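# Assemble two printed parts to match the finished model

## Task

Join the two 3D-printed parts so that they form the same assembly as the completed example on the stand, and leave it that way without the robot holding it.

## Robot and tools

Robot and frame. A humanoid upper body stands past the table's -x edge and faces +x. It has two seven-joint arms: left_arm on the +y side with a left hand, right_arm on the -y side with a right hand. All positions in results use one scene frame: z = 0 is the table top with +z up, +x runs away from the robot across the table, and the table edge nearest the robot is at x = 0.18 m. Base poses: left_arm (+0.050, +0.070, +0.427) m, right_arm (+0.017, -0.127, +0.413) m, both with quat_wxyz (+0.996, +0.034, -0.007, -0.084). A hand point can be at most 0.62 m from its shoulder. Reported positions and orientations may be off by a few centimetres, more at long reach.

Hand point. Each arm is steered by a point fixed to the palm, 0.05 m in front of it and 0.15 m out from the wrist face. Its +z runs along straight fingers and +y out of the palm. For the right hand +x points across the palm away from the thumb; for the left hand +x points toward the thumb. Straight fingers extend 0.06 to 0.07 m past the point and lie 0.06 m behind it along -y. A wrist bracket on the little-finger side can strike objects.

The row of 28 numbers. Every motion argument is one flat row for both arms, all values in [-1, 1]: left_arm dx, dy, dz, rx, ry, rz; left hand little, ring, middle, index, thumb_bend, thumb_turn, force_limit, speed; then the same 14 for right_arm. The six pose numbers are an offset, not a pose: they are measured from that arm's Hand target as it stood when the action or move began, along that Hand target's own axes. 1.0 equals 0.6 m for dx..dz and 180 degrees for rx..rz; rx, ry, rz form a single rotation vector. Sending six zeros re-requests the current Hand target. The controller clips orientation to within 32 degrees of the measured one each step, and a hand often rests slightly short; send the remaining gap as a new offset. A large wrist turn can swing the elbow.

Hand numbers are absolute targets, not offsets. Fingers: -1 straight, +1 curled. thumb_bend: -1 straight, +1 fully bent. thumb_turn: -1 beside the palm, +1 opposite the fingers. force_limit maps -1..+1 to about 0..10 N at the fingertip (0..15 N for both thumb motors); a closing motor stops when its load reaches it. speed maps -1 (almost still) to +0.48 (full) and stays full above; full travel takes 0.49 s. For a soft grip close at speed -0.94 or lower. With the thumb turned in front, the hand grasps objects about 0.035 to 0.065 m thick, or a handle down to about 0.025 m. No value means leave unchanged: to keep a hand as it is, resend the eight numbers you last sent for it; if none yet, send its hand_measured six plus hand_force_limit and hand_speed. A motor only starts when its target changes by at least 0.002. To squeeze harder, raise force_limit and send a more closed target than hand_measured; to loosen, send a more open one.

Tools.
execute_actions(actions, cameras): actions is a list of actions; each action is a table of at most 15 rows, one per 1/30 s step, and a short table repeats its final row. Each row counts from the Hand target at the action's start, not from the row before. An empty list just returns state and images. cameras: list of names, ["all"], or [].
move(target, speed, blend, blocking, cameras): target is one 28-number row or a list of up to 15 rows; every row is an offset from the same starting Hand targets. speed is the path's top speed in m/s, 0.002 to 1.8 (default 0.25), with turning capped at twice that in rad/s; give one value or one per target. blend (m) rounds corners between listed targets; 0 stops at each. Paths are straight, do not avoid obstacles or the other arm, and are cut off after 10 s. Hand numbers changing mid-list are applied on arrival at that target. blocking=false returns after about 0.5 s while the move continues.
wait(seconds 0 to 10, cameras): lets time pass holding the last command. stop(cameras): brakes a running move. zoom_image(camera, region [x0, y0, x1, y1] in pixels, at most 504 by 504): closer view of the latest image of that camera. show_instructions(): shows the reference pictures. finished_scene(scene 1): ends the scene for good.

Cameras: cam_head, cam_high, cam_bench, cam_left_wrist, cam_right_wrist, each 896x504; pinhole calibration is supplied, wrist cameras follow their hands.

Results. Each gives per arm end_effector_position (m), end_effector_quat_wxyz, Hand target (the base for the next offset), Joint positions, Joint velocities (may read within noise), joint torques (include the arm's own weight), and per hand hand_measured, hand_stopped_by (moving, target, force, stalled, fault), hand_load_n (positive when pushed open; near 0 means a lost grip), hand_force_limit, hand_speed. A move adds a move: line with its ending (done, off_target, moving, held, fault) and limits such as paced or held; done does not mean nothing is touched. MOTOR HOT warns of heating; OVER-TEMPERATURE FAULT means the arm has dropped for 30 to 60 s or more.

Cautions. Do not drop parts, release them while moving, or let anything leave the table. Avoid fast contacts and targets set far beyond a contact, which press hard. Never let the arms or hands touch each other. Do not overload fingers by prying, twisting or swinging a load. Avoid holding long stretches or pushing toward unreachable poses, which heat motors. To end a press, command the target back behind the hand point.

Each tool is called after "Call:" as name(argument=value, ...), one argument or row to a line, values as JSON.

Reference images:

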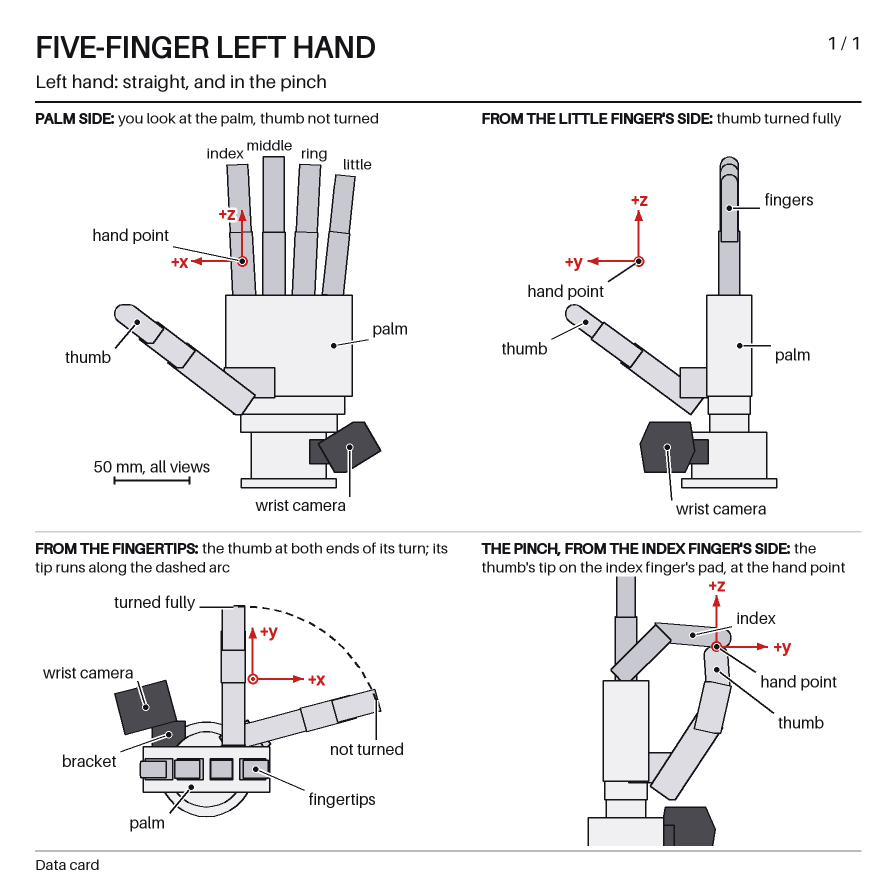

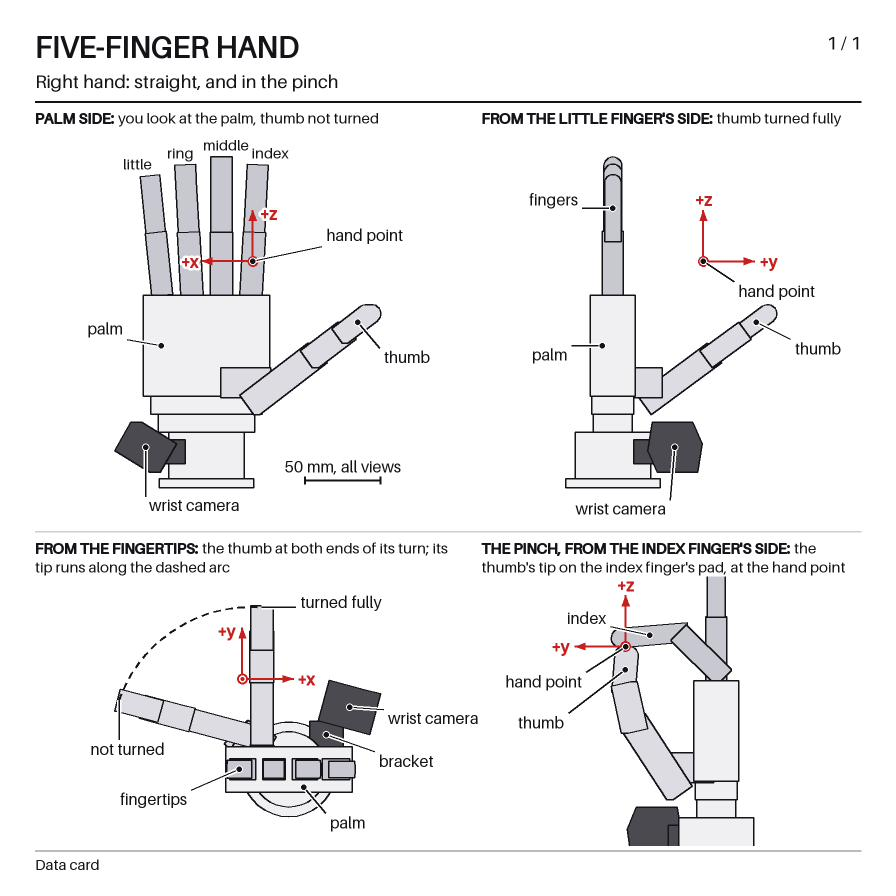

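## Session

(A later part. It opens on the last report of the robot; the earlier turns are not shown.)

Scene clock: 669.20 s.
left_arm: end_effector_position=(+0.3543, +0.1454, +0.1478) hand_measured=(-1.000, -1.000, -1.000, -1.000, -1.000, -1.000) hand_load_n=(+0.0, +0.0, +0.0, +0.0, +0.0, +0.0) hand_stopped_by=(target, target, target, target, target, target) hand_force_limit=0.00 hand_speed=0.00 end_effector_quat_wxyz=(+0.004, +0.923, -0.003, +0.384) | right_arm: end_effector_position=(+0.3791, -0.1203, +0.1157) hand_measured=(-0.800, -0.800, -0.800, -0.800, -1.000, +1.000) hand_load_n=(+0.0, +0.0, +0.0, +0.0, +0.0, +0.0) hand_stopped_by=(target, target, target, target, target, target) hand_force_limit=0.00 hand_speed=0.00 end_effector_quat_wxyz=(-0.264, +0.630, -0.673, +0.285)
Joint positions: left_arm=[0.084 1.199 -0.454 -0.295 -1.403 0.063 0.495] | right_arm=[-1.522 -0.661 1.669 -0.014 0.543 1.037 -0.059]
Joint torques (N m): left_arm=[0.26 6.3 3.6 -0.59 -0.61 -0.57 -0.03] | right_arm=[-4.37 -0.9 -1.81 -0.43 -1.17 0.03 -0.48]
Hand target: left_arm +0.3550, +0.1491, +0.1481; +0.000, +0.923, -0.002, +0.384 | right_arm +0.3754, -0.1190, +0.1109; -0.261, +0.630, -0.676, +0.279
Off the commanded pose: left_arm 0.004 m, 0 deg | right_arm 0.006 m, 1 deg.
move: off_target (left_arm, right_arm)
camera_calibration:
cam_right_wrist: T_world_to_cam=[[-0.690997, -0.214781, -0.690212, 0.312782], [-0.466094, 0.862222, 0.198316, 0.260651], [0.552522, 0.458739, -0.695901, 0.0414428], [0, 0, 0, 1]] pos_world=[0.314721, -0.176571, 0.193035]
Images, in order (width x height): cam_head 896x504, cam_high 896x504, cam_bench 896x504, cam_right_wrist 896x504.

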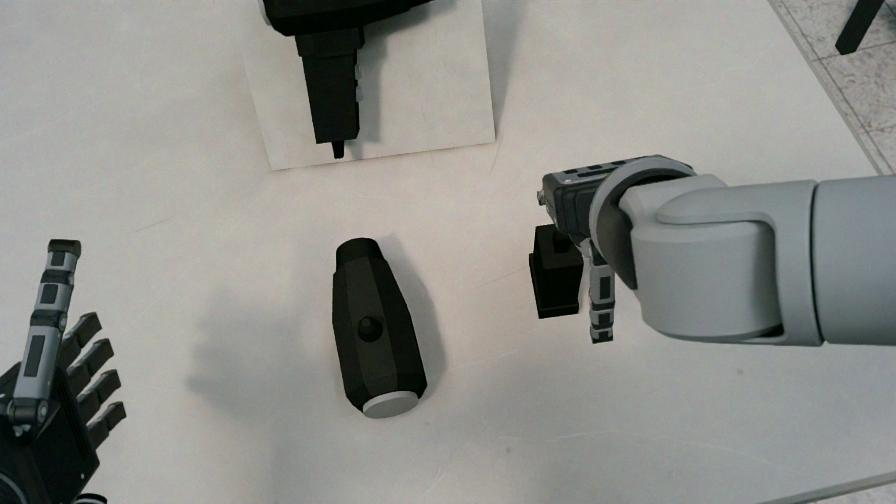

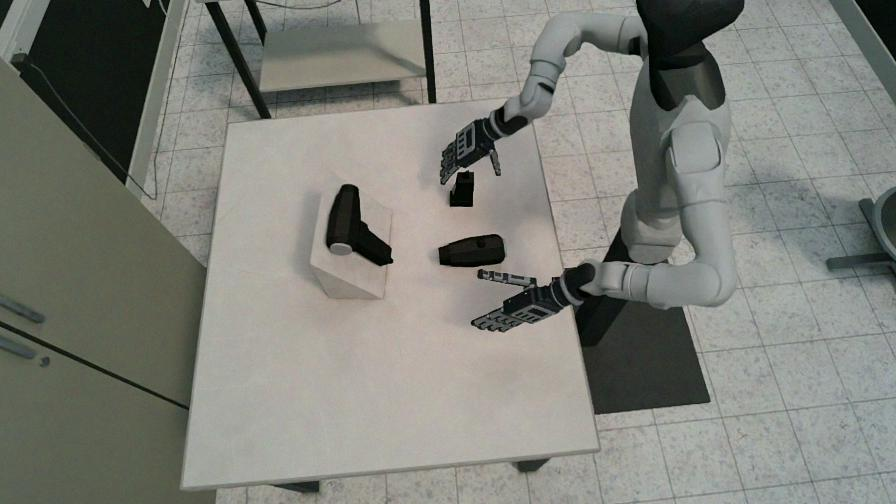

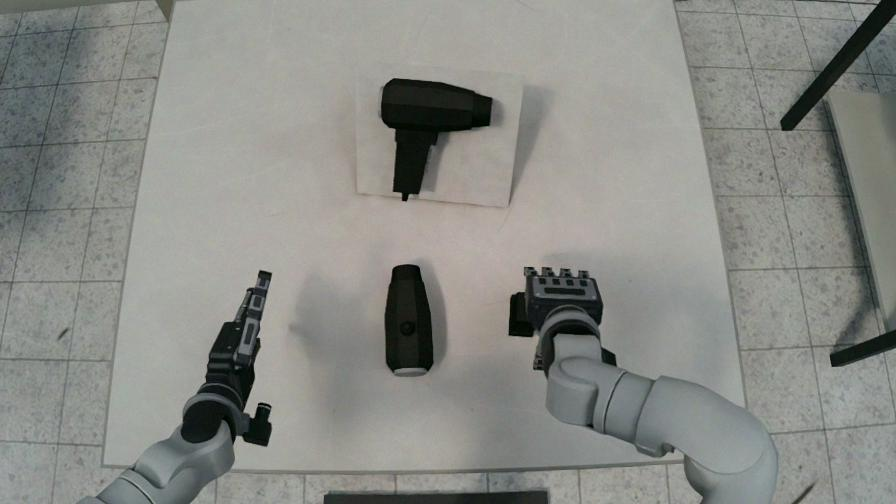

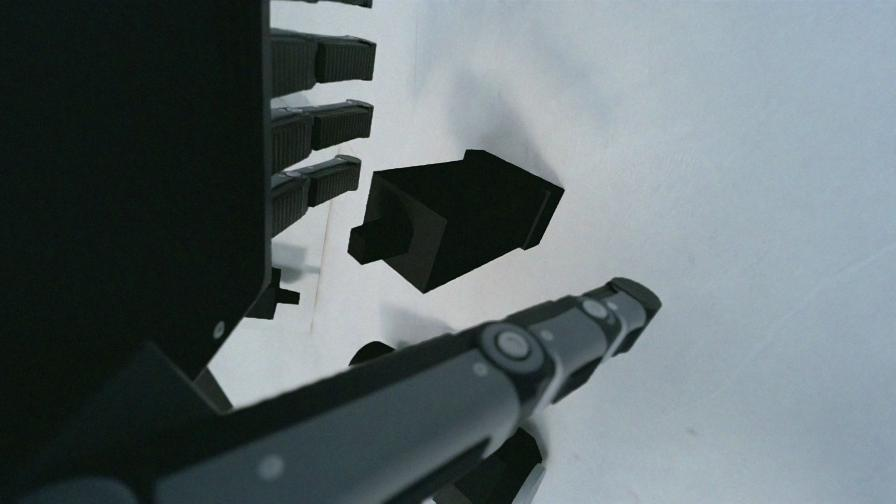

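Call:
zoom_image(
  camera="cam_bench",
  region=[490, 250, 620, 380],
)

Call:
zoom_image(
  camera="cam_head",
  region=[500, 140, 700, 360],
)

Call:
zoom_image(
  camera="cam_high",
  region=[420, 110, 520, 220],
)

Call:
zoom_image(
  camera="cam_right_wrist",
  region=[250, 20, 670, 380],
)

Scaled by 3.877 from the camera's 896x504 image, which has a finer 1280x720 frame.

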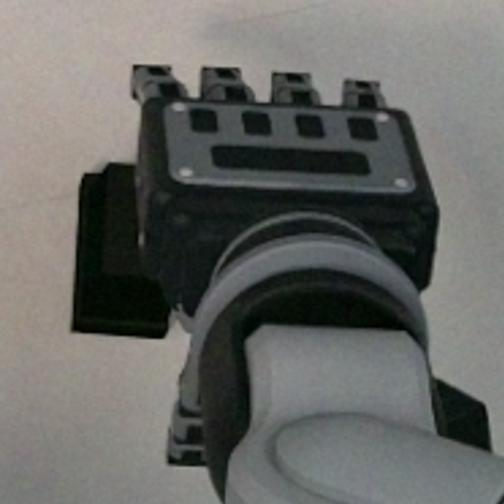

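Scaled by 2.291 from the camera's 896x504 image, which has a finer 1280x720 frame.

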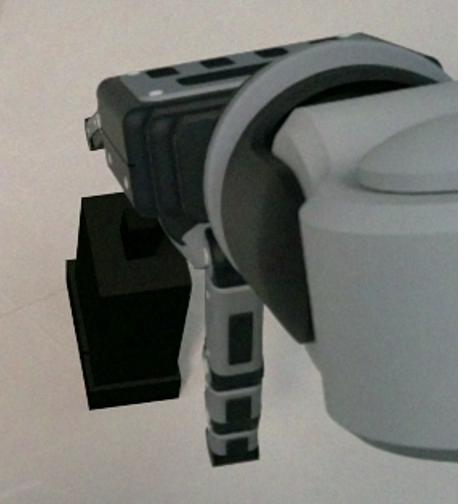

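Scaled by 4.582 from the camera's 896x504 image, which has a finer 1280x720 frame.

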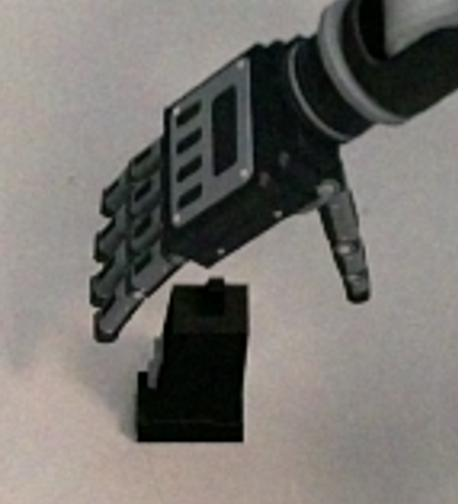

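Scaled by 1.200 from the camera's 896x504 image, which has a finer 1280x720 frame.

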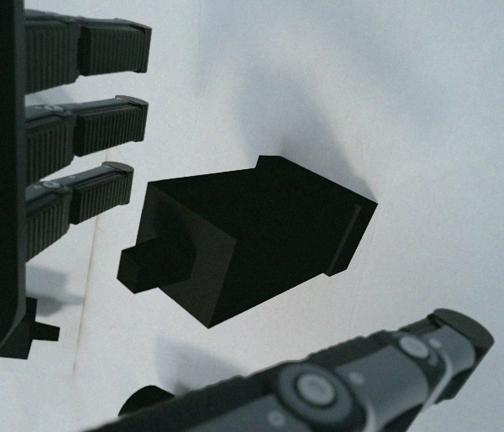

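Call:
move(
  target=[
    [0,0,0,0,0,0,-1,-1,-1,-1,-1,-1,0,0,-0.0252,0.0118,0.0185,0,0.0079,0.0079,-0.8,-0.8,-0.8,-0.8,-1,1,0,0],
  ],
  speed=0.15,
  cameras=["cam_head","cam_high","cam_bench","cam_right_wrist"],
)

Call:
zoom_image(
  camera="cam_bench",
  region=[490, 250, 620, 380],
)

Call:
zoom_image(
  camera="cam_high",
  region=[420, 110, 520, 220],
)

Call:
zoom_image(
  camera="cam_head",
  region=[500, 140, 700, 360],
)

Scene clock: 765.57 s.
left_arm: end_effector_position=(+0.3543, +0.1454, +0.1478) hand_measured=(-1.000, -1.000, -1.000, -1.000, -1.000, -1.000) hand_load_n=(+0.0, +0.0, +0.0, +0.0, +0.0, +0.0) hand_stopped_by=(target, target, target, target, target, target) hand_force_limit=0.00 hand_speed=0.00 end_effector_quat_wxyz=(+0.004, +0.923, -0.003, +0.384) | right_arm: end_effector_position=(+0.3838, -0.1043, +0.1035) hand_measured=(-0.800, -0.800, -0.800, -0.800, -1.000, +1.000) hand_load_n=(+0.0, +0.0, +0.0, +0.0, +0.0, +0.5) hand_stopped_by=(target, target, target, target, target, target) hand_force_limit=0.00 hand_speed=0.00 end_effector_quat_wxyz=(-0.261, +0.619, -0.682, +0.290)
Joint positions: left_arm=[0.084 1.199 -0.454 -0.295 -1.403 0.063 0.495] | right_arm=[-1.49 -0.541 1.655 0.102 0.571 1.064 -0.104]
Joint torques (N m): left_arm=[0.27 6.35 3.59 -0.57 -0.6 -0.59 -0.02] | right_arm=[-4.21 -0.77 -1.91 -0.46 -1.1 0.24 -0.51]
Hand target: left_arm +0.3550, +0.1491, +0.1481; +0.000, +0.923, -0.002, +0.384 | right_arm +0.3793, -0.1041, +0.0981; +0.256, -0.618, +0.687, -0.284
Off the commanded pose: left_arm 0.004 m, 0 deg | right_arm 0.007 m, 1 deg.
move: off_target (left_arm, right_arm)
camera_calibration:
cam_right_wrist: T_world_to_cam=[[-0.694712, -0.19441, -0.692517, 0.314818], [-0.441356, 0.875442, 0.196993, 0.243516], [0.567961, 0.4425, -0.693984, 0.0152681], [0, 0, 0, 1]] pos_world=[0.317513, -0.158737, 0.180642]
Images, in order (width x height): cam_head 896x504, cam_high 896x504, cam_bench 896x504, cam_right_wrist 896x504.

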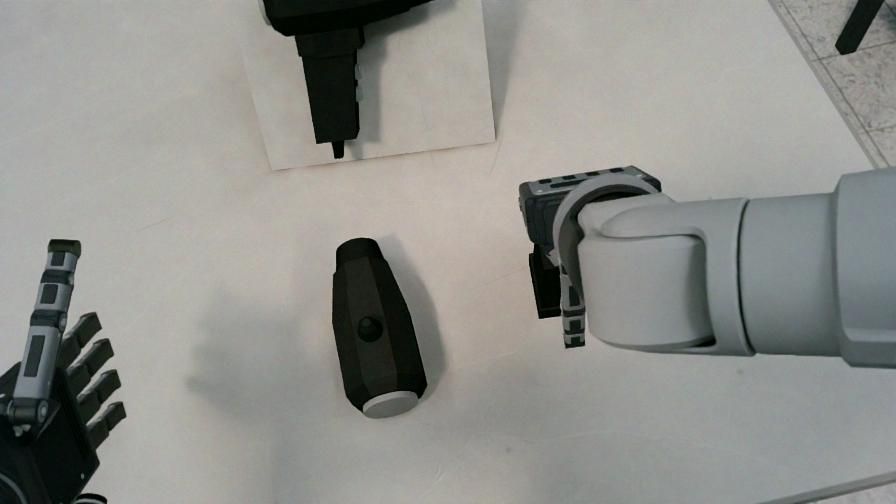

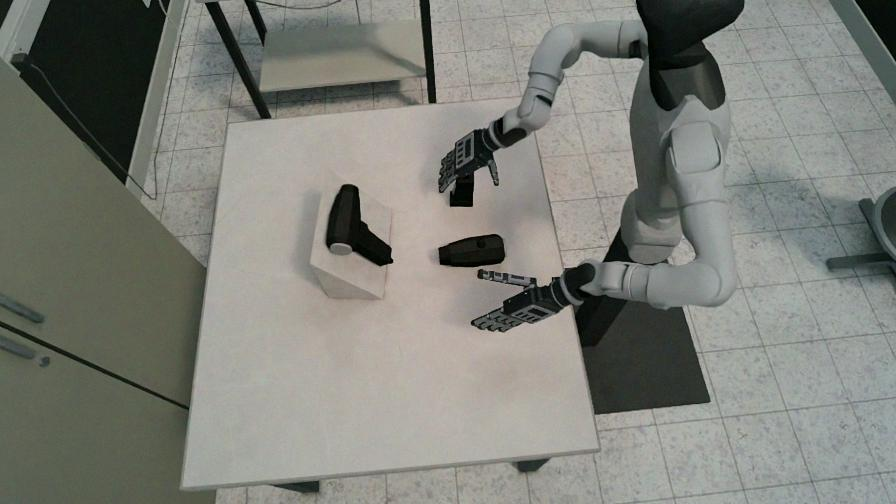

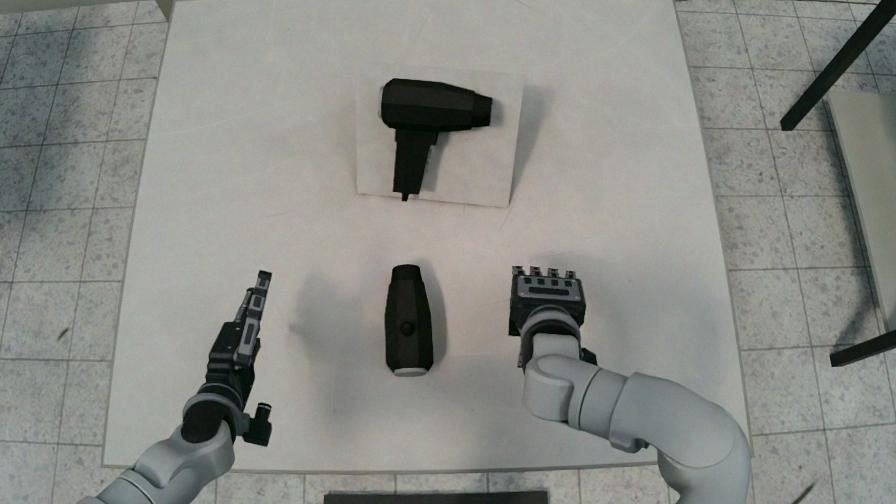

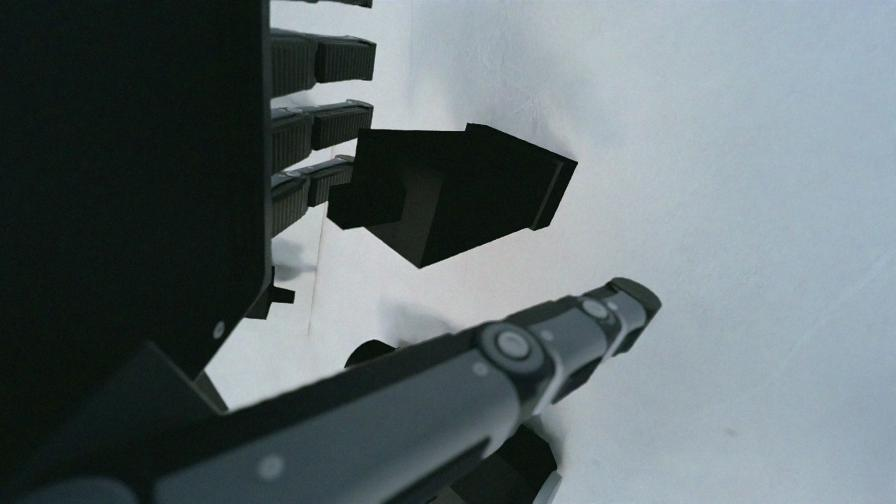

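Scaled by 3.877 from the camera's 896x504 image, which has a finer 1280x720 frame.

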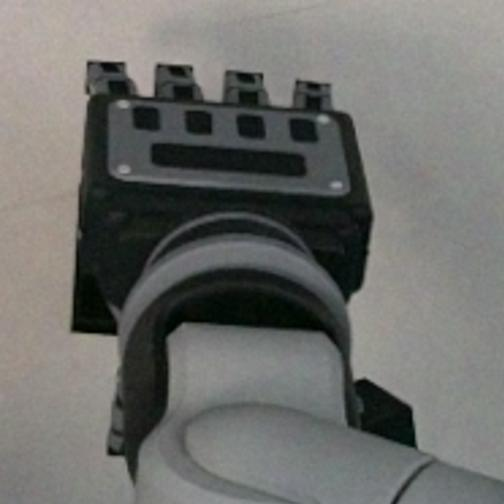

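Scaled by 4.582 from the camera's 896x504 image, which has a finer 1280x720 frame.

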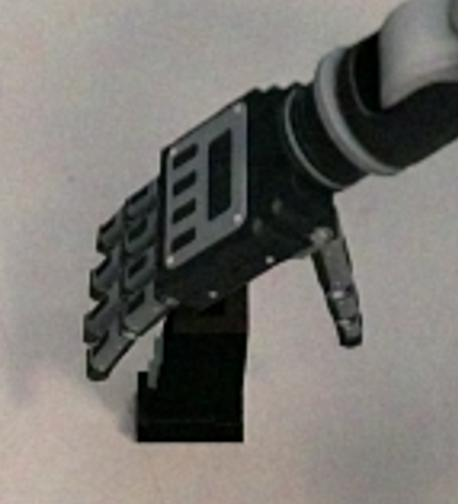

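Scaled by 2.291 from the camera's 896x504 image, which has a finer 1280x720 frame.

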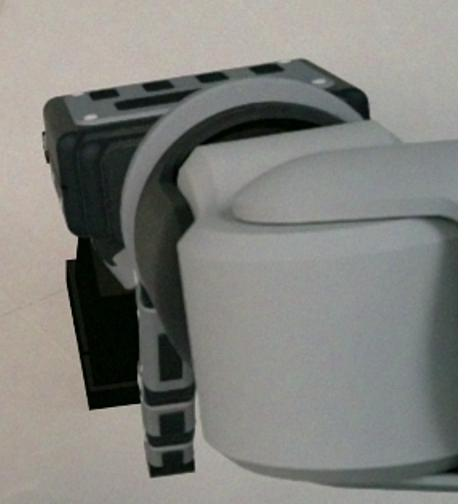

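Call:
execute_actions(
  actions=[
    [[0,0,0,0,0,0,-1,-1,-1,-1,-1,-1,0,0,0,0,0,0,0,0,-0.8,-0.8,-0.45,-0.45,-0.45,1,-0.6,-0.85]],
  ],
  cameras=["cam_head","cam_high","cam_bench","cam_right_wrist"],
)

Call:
zoom_image(
  camera="cam_high",
  region=[420, 110, 520, 220],
)

Scene clock: 796.43 s.
left_arm: end_effector_position=(+0.3543, +0.1454, +0.1478) hand_measured=(-1.000, -1.000, -1.000, -1.000, -1.000, -1.000) hand_load_n=(+0.0, +0.0, +0.0, +0.0, -0.5, +0.0) hand_stopped_by=(target, target, target, target, target, target) hand_force_limit=0.00 hand_speed=0.00 end_effector_quat_wxyz=(+0.004, +0.923, -0.003, +0.384) | right_arm: end_effector_position=(+0.3842, -0.1044, +0.1037) hand_measured=(-0.800, -0.800, -0.450, -0.450, -0.450, +1.000) hand_load_n=(+0.0, +0.0, +0.5, +0.0, +0.0, +0.0) hand_stopped_by=(target, target, target, target, target, target) hand_force_limit=-0.60 hand_speed=-0.85 end_effector_quat_wxyz=(-0.261, +0.619, -0.681, +0.291)
Joint positions: left_arm=[0.084 1.199 -0.454 -0.295 -1.403 0.063 0.495] | right_arm=[-1.49 -0.541 1.655 0.102 0.571 1.064 -0.106]
Joint torques (N m): left_arm=[0.21 6.35 3.48 -0.63 -0.57 -0.58 -0.03] | right_arm=[-4.3 -0.77 -1.84 -0.44 -1.05 0.22 -0.48]
Hand target: left_arm +0.3550, +0.1491, +0.1481; +0.000, +0.923, -0.002, +0.384 | right_arm +0.3793, -0.1041, +0.0981; +0.256, -0.618, +0.687, -0.284
Off the commanded pose: left_arm 0.004 m, 0 deg | right_arm 0.007 m, 1 deg.
camera_calibration:
cam_right_wrist: T_world_to_cam=[[-0.693307, -0.194515, -0.693894, 0.314799], [-0.441758, 0.875469, 0.195969, 0.24399], [0.569364, 0.4424, -0.692897, 0.0146115], [0, 0, 0, 1]] pos_world=[0.317717, -0.158837, 0.180747]
Images, in order (width x height): cam_head 896x504, cam_high 896x504, cam_bench 896x504, cam_right_wrist 896x504.

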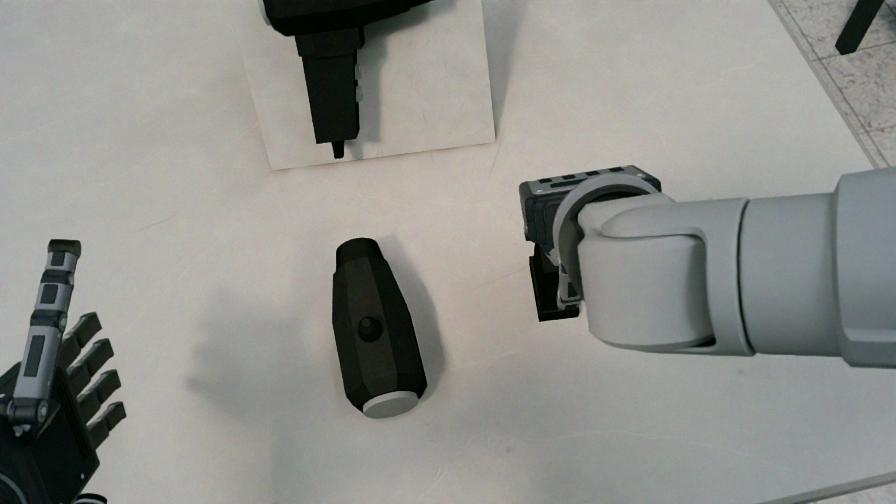

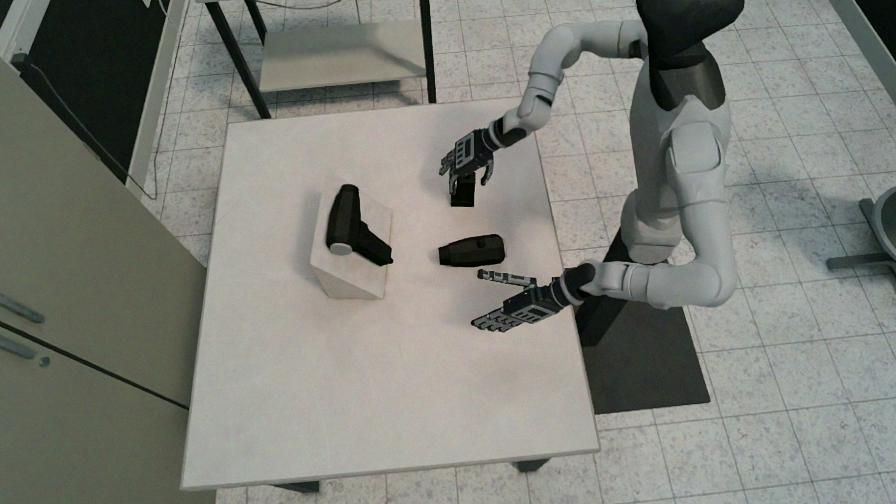

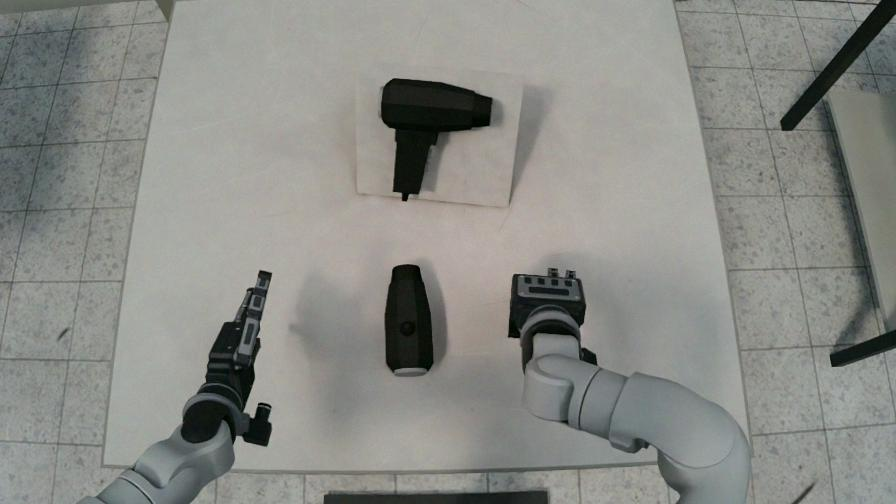

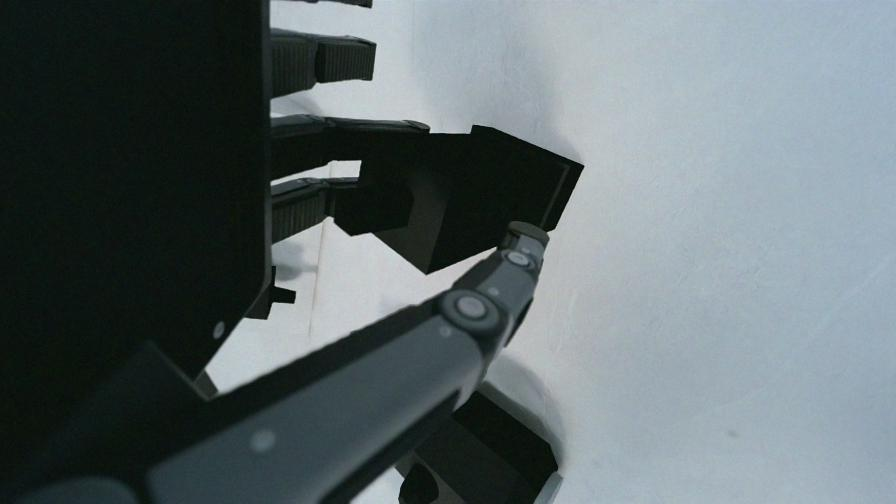

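Scaled by 4.582 from the camera's 896x504 image, which has a finer 1280x720 frame.

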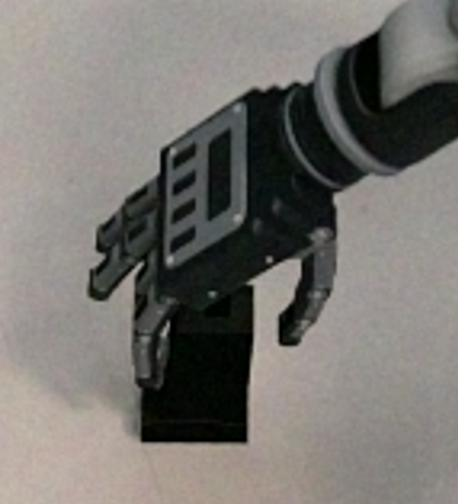

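Call:
execute_actions(
  actions=[
    [[0,0,0,0,0,0,-1,-1,-1,-1,-1,-1,0,0,0,0,0,0,0,0,-0.8,-0.8,-0.45,-0.45,0.4,1,-0.4,-0.88]],
  ],
  cameras=[],
)

Call:
wait(
  seconds=1,
  cameras=["cam_head","cam_high","cam_bench","cam_right_wrist"],
)

Call:
zoom_image(
  camera="cam_high",
  region=[420, 110, 520, 220],
)

Scene clock: 804.23 s.
left_arm: end_effector_position=(+0.3543, +0.1454, +0.1478) hand_measured=(-1.000, -1.000, -1.000, -1.000, -1.000, -1.000) hand_load_n=(+0.0, +0.0, +0.0, +0.0, +0.0, +0.0) hand_stopped_by=(target, target, target, target, target, target) hand_force_limit=0.00 hand_speed=0.00 end_effector_quat_wxyz=(+0.004, +0.923, -0.003, +0.384) | right_arm: end_effector_position=(+0.3844, -0.1044, +0.1039) hand_measured=(-0.800, -0.800, -0.450, -0.450, -0.178, +1.000) hand_load_n=(+0.0, +0.0, +6.0, +0.0, +4.5, +0.5) hand_stopped_by=(target, target, target, target, force, target) hand_force_limit=-0.40 hand_speed=-0.88 end_effector_quat_wxyz=(-0.262, +0.619, -0.681, +0.291)
Joint positions: left_arm=[0.084 1.199 -0.454 -0.295 -1.403 0.063 0.495] | right_arm=[-1.49 -0.541 1.655 0.102 0.571 1.064 -0.107]
Joint torques (N m): left_arm=[0.22 6.35 3.48 -0.57 -0.57 -0.59 -0.03] | right_arm=[-4.3 -0.77 -1.85 -0.42 -1.06 0.22 -0.44]
Hand target: left_arm +0.3550, +0.1491, +0.1481; +0.000, +0.923, -0.002, +0.384 | right_arm +0.3793, -0.1041, +0.0981; +0.256, -0.618, +0.687, -0.284
Off the commanded pose: left_arm 0.004 m, 0 deg | right_arm 0.008 m, 1 deg.
No camera images: "cameras" was empty.

Scene clock: 805.23 s.
left_arm: end_effector_position=(+0.3543, +0.1454, +0.1478) hand_measured=(-1.000, -1.000, -1.000, -1.000, -1.000, -1.000) hand_load_n=(+0.0, +0.0, +0.0, +0.0, +0.0, +0.0) hand_stopped_by=(target, target, target, target, target, target) hand_force_limit=0.00 hand_speed=0.00 end_effector_quat_wxyz=(+0.004, +0.923, -0.003, +0.384) | right_arm: end_effector_position=(+0.3844, -0.1044, +0.1039) hand_measured=(-0.800, -0.800, -0.450, -0.450, -0.178, +1.000) hand_load_n=(+0.0, +0.0, +6.0, +0.0, +4.5, +0.5) hand_stopped_by=(target, target, target, target, force, target) hand_force_limit=-0.40 hand_speed=-0.88 end_effector_quat_wxyz=(-0.262, +0.619, -0.681, +0.291)
Joint positions: left_arm=[0.084 1.199 -0.454 -0.295 -1.403 0.063 0.495] | right_arm=[-1.49 -0.541 1.655 0.102 0.571 1.064 -0.107]
Joint torques (N m): left_arm=[0.25 6.35 3.53 -0.63 -0.61 -0.59 -0.04] | right_arm=[-4.3 -0.76 -1.83 -0.42 -1 0.21 -0.44]
Hand target: left_arm +0.3550, +0.1491, +0.1481; +0.000, +0.923, -0.002, +0.384 | right_arm +0.3793, -0.1041, +0.0981; +0.256, -0.618, +0.687, -0.284
Off the commanded pose: left_arm 0.004 m, 0 deg | right_arm 0.008 m, 1 deg.
wait: 1.00 s; at rest by 0.17 s
camera_calibration:
cam_right_wrist: T_world_to_cam=[[-0.692189, -0.19459, -0.694989, 0.314703], [-0.442065, 0.875496, 0.195154, 0.244284], [0.570485, 0.442314, -0.69203, 0.014029], [0, 0, 0, 1]] pos_world=[0.31782, -0.158837, 0.180751]
Images, in order (width x height): cam_head 896x504, cam_high 896x504, cam_bench 896x504, cam_right_wrist 896x504.

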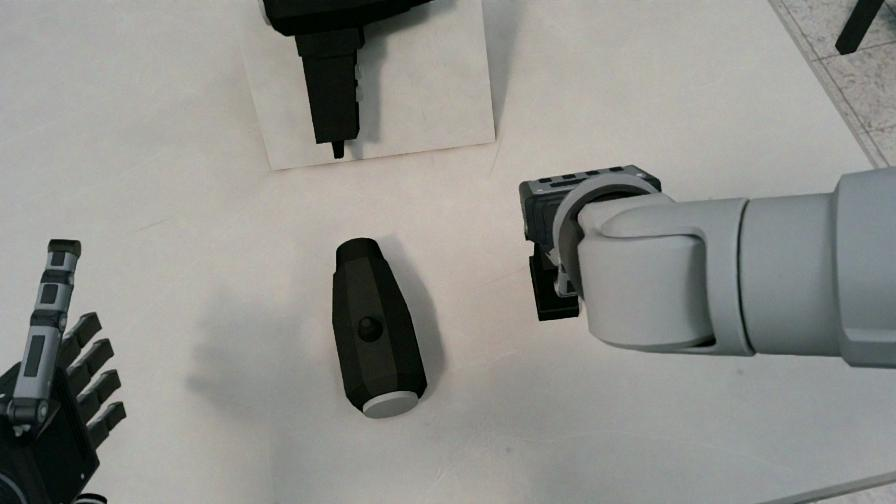

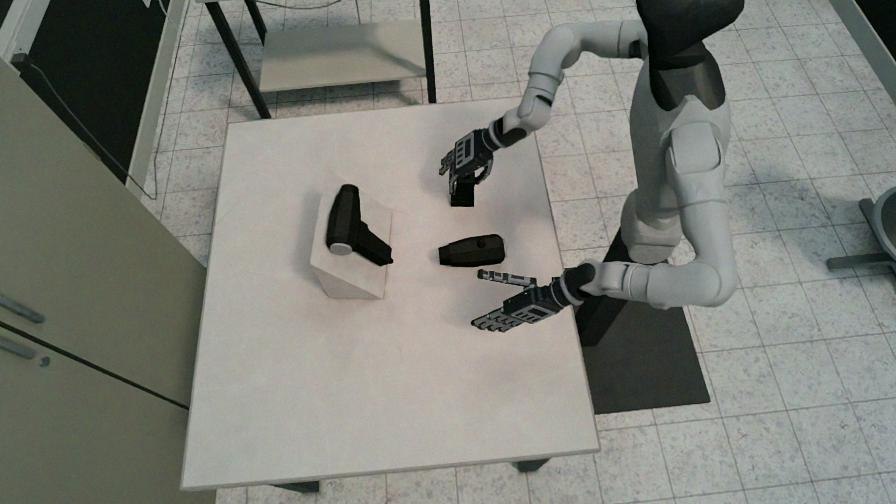

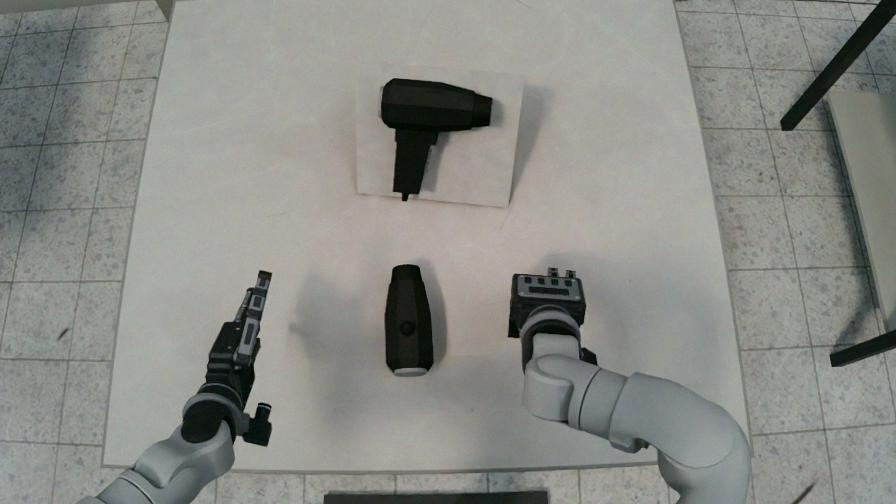

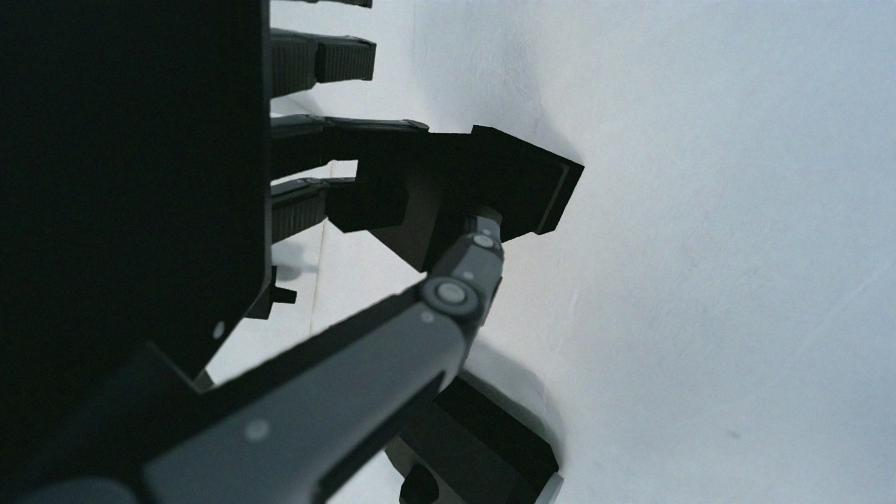

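Scaled by 4.582 from the camera's 896x504 image, which has a finer 1280x720 frame.

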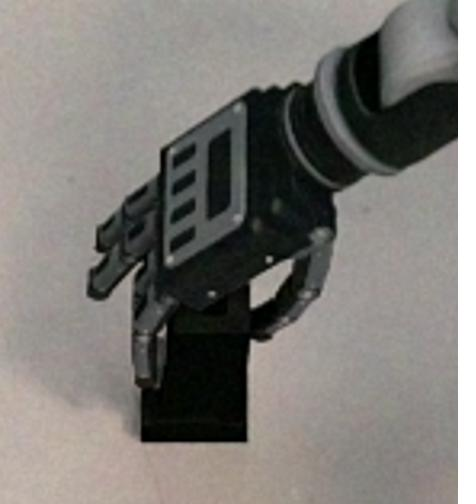

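Call:
execute_actions(
  actions=[
    [[0,0,0,0,0,0,-1,-1,-1,-1,-1,-1,0,0,0,0,0,0,0,0,-0.8,-0.8,-0.45,-0.25,0.4,1,-0.5,-0.9]],
  ],
  cameras=[],
)

Scene clock: 810.03 s.
left_arm: end_effector_position=(+0.3543, +0.1454, +0.1478) hand_measured=(-1.000, -1.000, -1.000, -1.000, -1.000, -1.000) hand_load_n=(+0.0, +0.0, +0.0, +0.0, +0.0, +0.0) hand_stopped_by=(target, target, target, target, target, target) hand_force_limit=0.00 hand_speed=0.00 end_effector_quat_wxyz=(+0.004, +0.923, -0.003, +0.384) | right_arm: end_effector_position=(+0.3844, -0.1044, +0.1039) hand_measured=(-0.800, -0.800, -0.450, -0.386, -0.178, +1.000) hand_load_n=(+0.0, +0.0, +5.0, +3.0, +5.5, +0.5) hand_stopped_by=(target, target, target, force, force, target) hand_force_limit=-0.50 hand_speed=-0.90 end_effector_quat_wxyz=(-0.262, +0.619, -0.681, +0.291)
Joint positions: left_arm=[0.084 1.199 -0.454 -0.295 -1.403 0.063 0.495] | right_arm=[-1.49 -0.541 1.655 0.102 0.571 1.064 -0.107]
Joint torques (N m): left_arm=[0.26 6.31 3.54 -0.57 -0.56 -0.59 -0.04] | right_arm=[-4.32 -0.78 -1.81 -0.45 -1 0.21 -0.44]
Hand target: left_arm +0.3550, +0.1491, +0.1481; +0.000, +0.923, -0.002, +0.384 | right_arm +0.3793, -0.1041, +0.0981; +0.256, -0.618, +0.687, -0.284
Off the commanded pose: left_arm 0.004 m, 0 deg | right_arm 0.008 m, 1 deg.
No camera images: "cameras" was empty.

Call:
move(
  target=[
    [0,0,0,0,0,0,-1,-1,-1,-1,-1,-1,0,0,0,-0.0942,-0.0944,0,0,0,-0.8,-0.8,-0.45,-0.25,0.4,1,-0.5,-0.9],
  ],
  speed=0.12,
  cameras=["cam_head","cam_high","cam_bench","cam_right_wrist"],
)

Call:
zoom_image(
  camera="cam_high",
  region=[420, 100, 520, 270],
)

Call:
zoom_image(
  camera="cam_bench",
  region=[370, 240, 600, 390],
)

Call:
zoom_image(
  camera="cam_head",
  region=[320, 130, 660, 430],
)

Scene clock: 816.87 s.
left_arm: end_effector_position=(+0.3543, +0.1454, +0.1478) hand_measured=(-1.000, -1.000, -1.000, -1.000, -1.000, -1.000) hand_load_n=(+0.0, +0.0, +0.0, +0.0, +0.0, +0.0) hand_stopped_by=(target, target, target, target, target, target) hand_force_limit=0.00 hand_speed=0.00 end_effector_quat_wxyz=(+0.004, +0.923, -0.003, +0.384) | right_arm: end_effector_position=(+0.3742, -0.1050, +0.1699) hand_measured=(-0.800, -0.800, -0.450, -0.386, -0.178, +1.000) hand_load_n=(+0.0, +0.0, +5.0, +2.5, +5.0, +0.0) hand_stopped_by=(target, target, target, force, force, target) hand_force_limit=-0.50 hand_speed=-0.90 end_effector_quat_wxyz=(-0.247, +0.622, -0.689, +0.278)
Joint positions: left_arm=[0.084 1.199 -0.454 -0.295 -1.403 0.063 0.495] | right_arm=[-1.692 -0.656 1.568 -0.143 0.658 1.253 0.05]
Joint torques (N m): left_arm=[0.3 6.25 3.5 -0.72 -0.62 -0.58 -0.03] | right_arm=[-6.47 -1.38 -2.76 -0.86 -1.48 0.32 -0.44]
Hand target: left_arm +0.3550, +0.1491, +0.1481; +0.000, +0.923, -0.002, +0.384 | right_arm +0.3793, -0.1042, +0.1781; +0.256, -0.618, +0.687, -0.284
Off the commanded pose: left_arm 0.004 m, 0 deg | right_arm 0.010 m, 1 deg.
move: off_target (left_arm, right_arm)
camera_calibration:
cam_right_wrist: T_world_to_cam=[[-0.722188, -0.187872, -0.665694, 0.360337], [-0.427232, 0.878038, 0.215689, 0.218615], [0.543983, 0.440174, -0.714374, 0.0792701], [0, 0, 0, 1]] pos_world=[0.310508, -0.159147, 0.24935]
Images, in order (width x height): cam_head 896x504, cam_high 896x504, cam_bench 896x504, cam_right_wrist 896x504.

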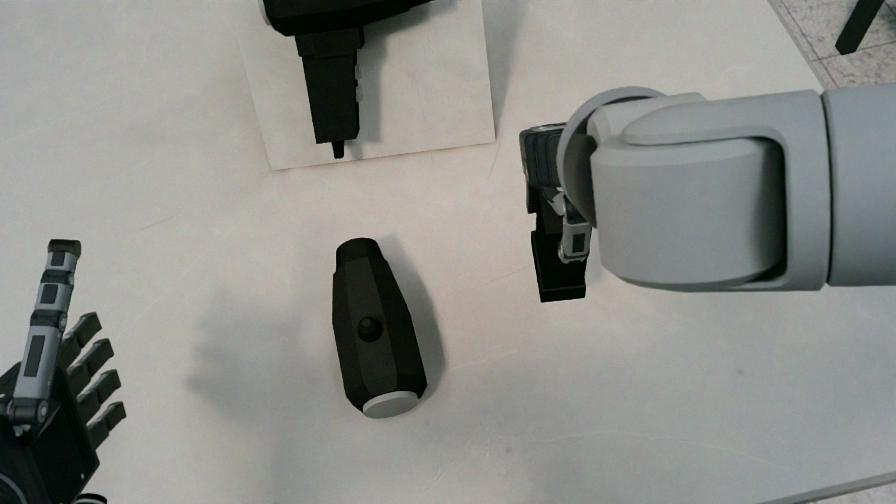

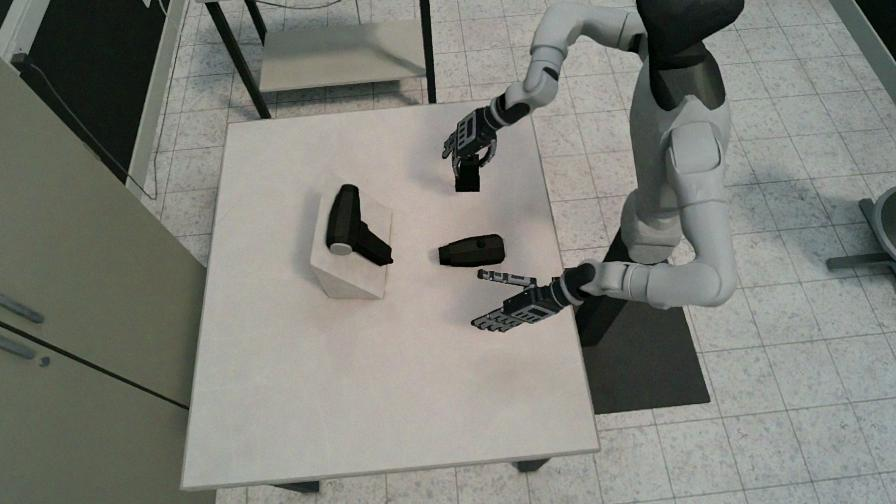

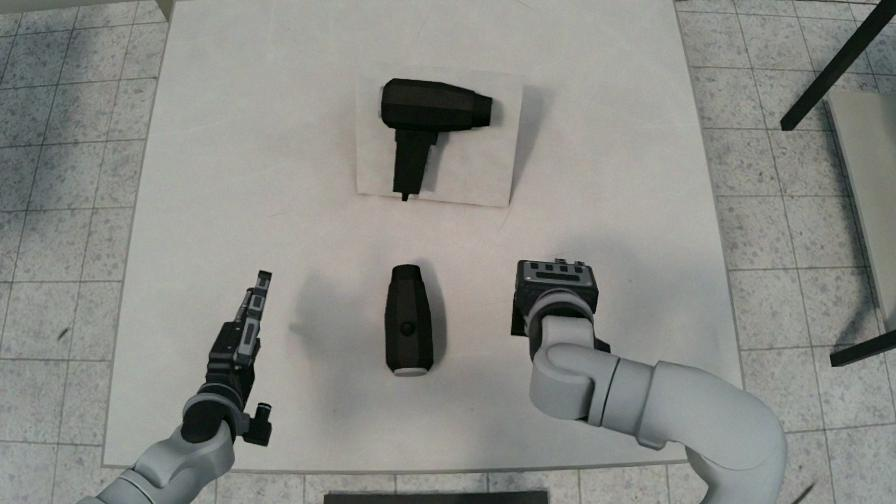

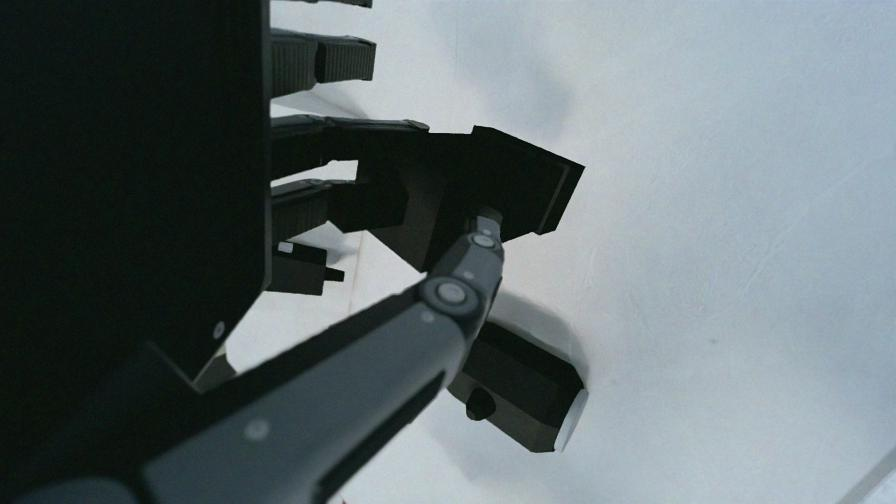

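Scaled by 2.965 from the camera's 896x504 image, which has a finer 1280x720 frame.

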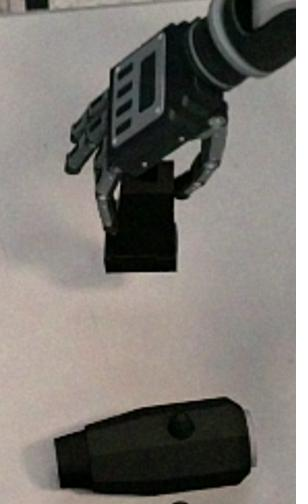

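Scaled by 2.191 from the camera's 896x504 image, which has a finer 1280x720 frame.

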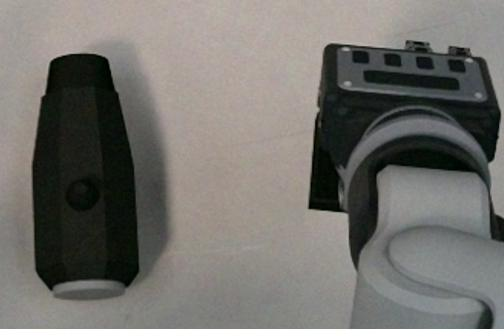

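Scaled by 1.482 from the camera's 896x504 image, which has a finer 1280x720 frame.

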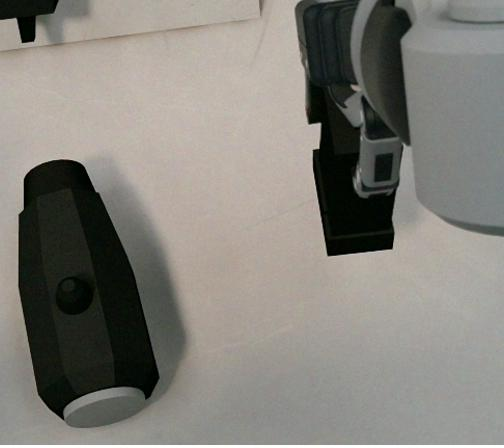

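Call:
zoom_image(
  camera="cam_bench",
  region=[370, 65, 510, 205],
)

Call:
zoom_image(
  camera="cam_bench",
  region=[370, 250, 450, 390],
)

Scaled by 3.600 from the camera's 896x504 image, which has a finer 1280x720 frame.

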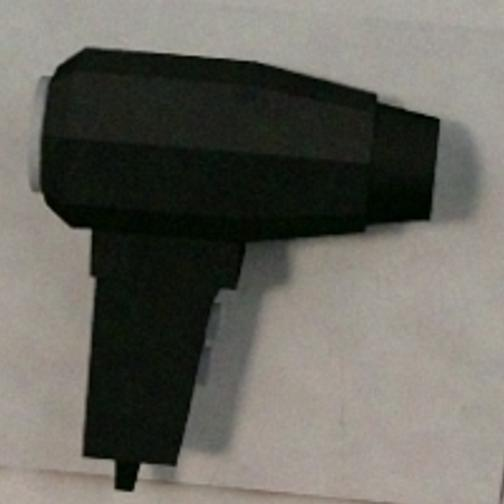

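Scaled by 3.600 from the camera's 896x504 image, which has a finer 1280x720 frame.

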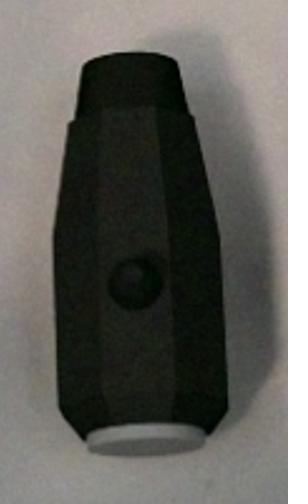

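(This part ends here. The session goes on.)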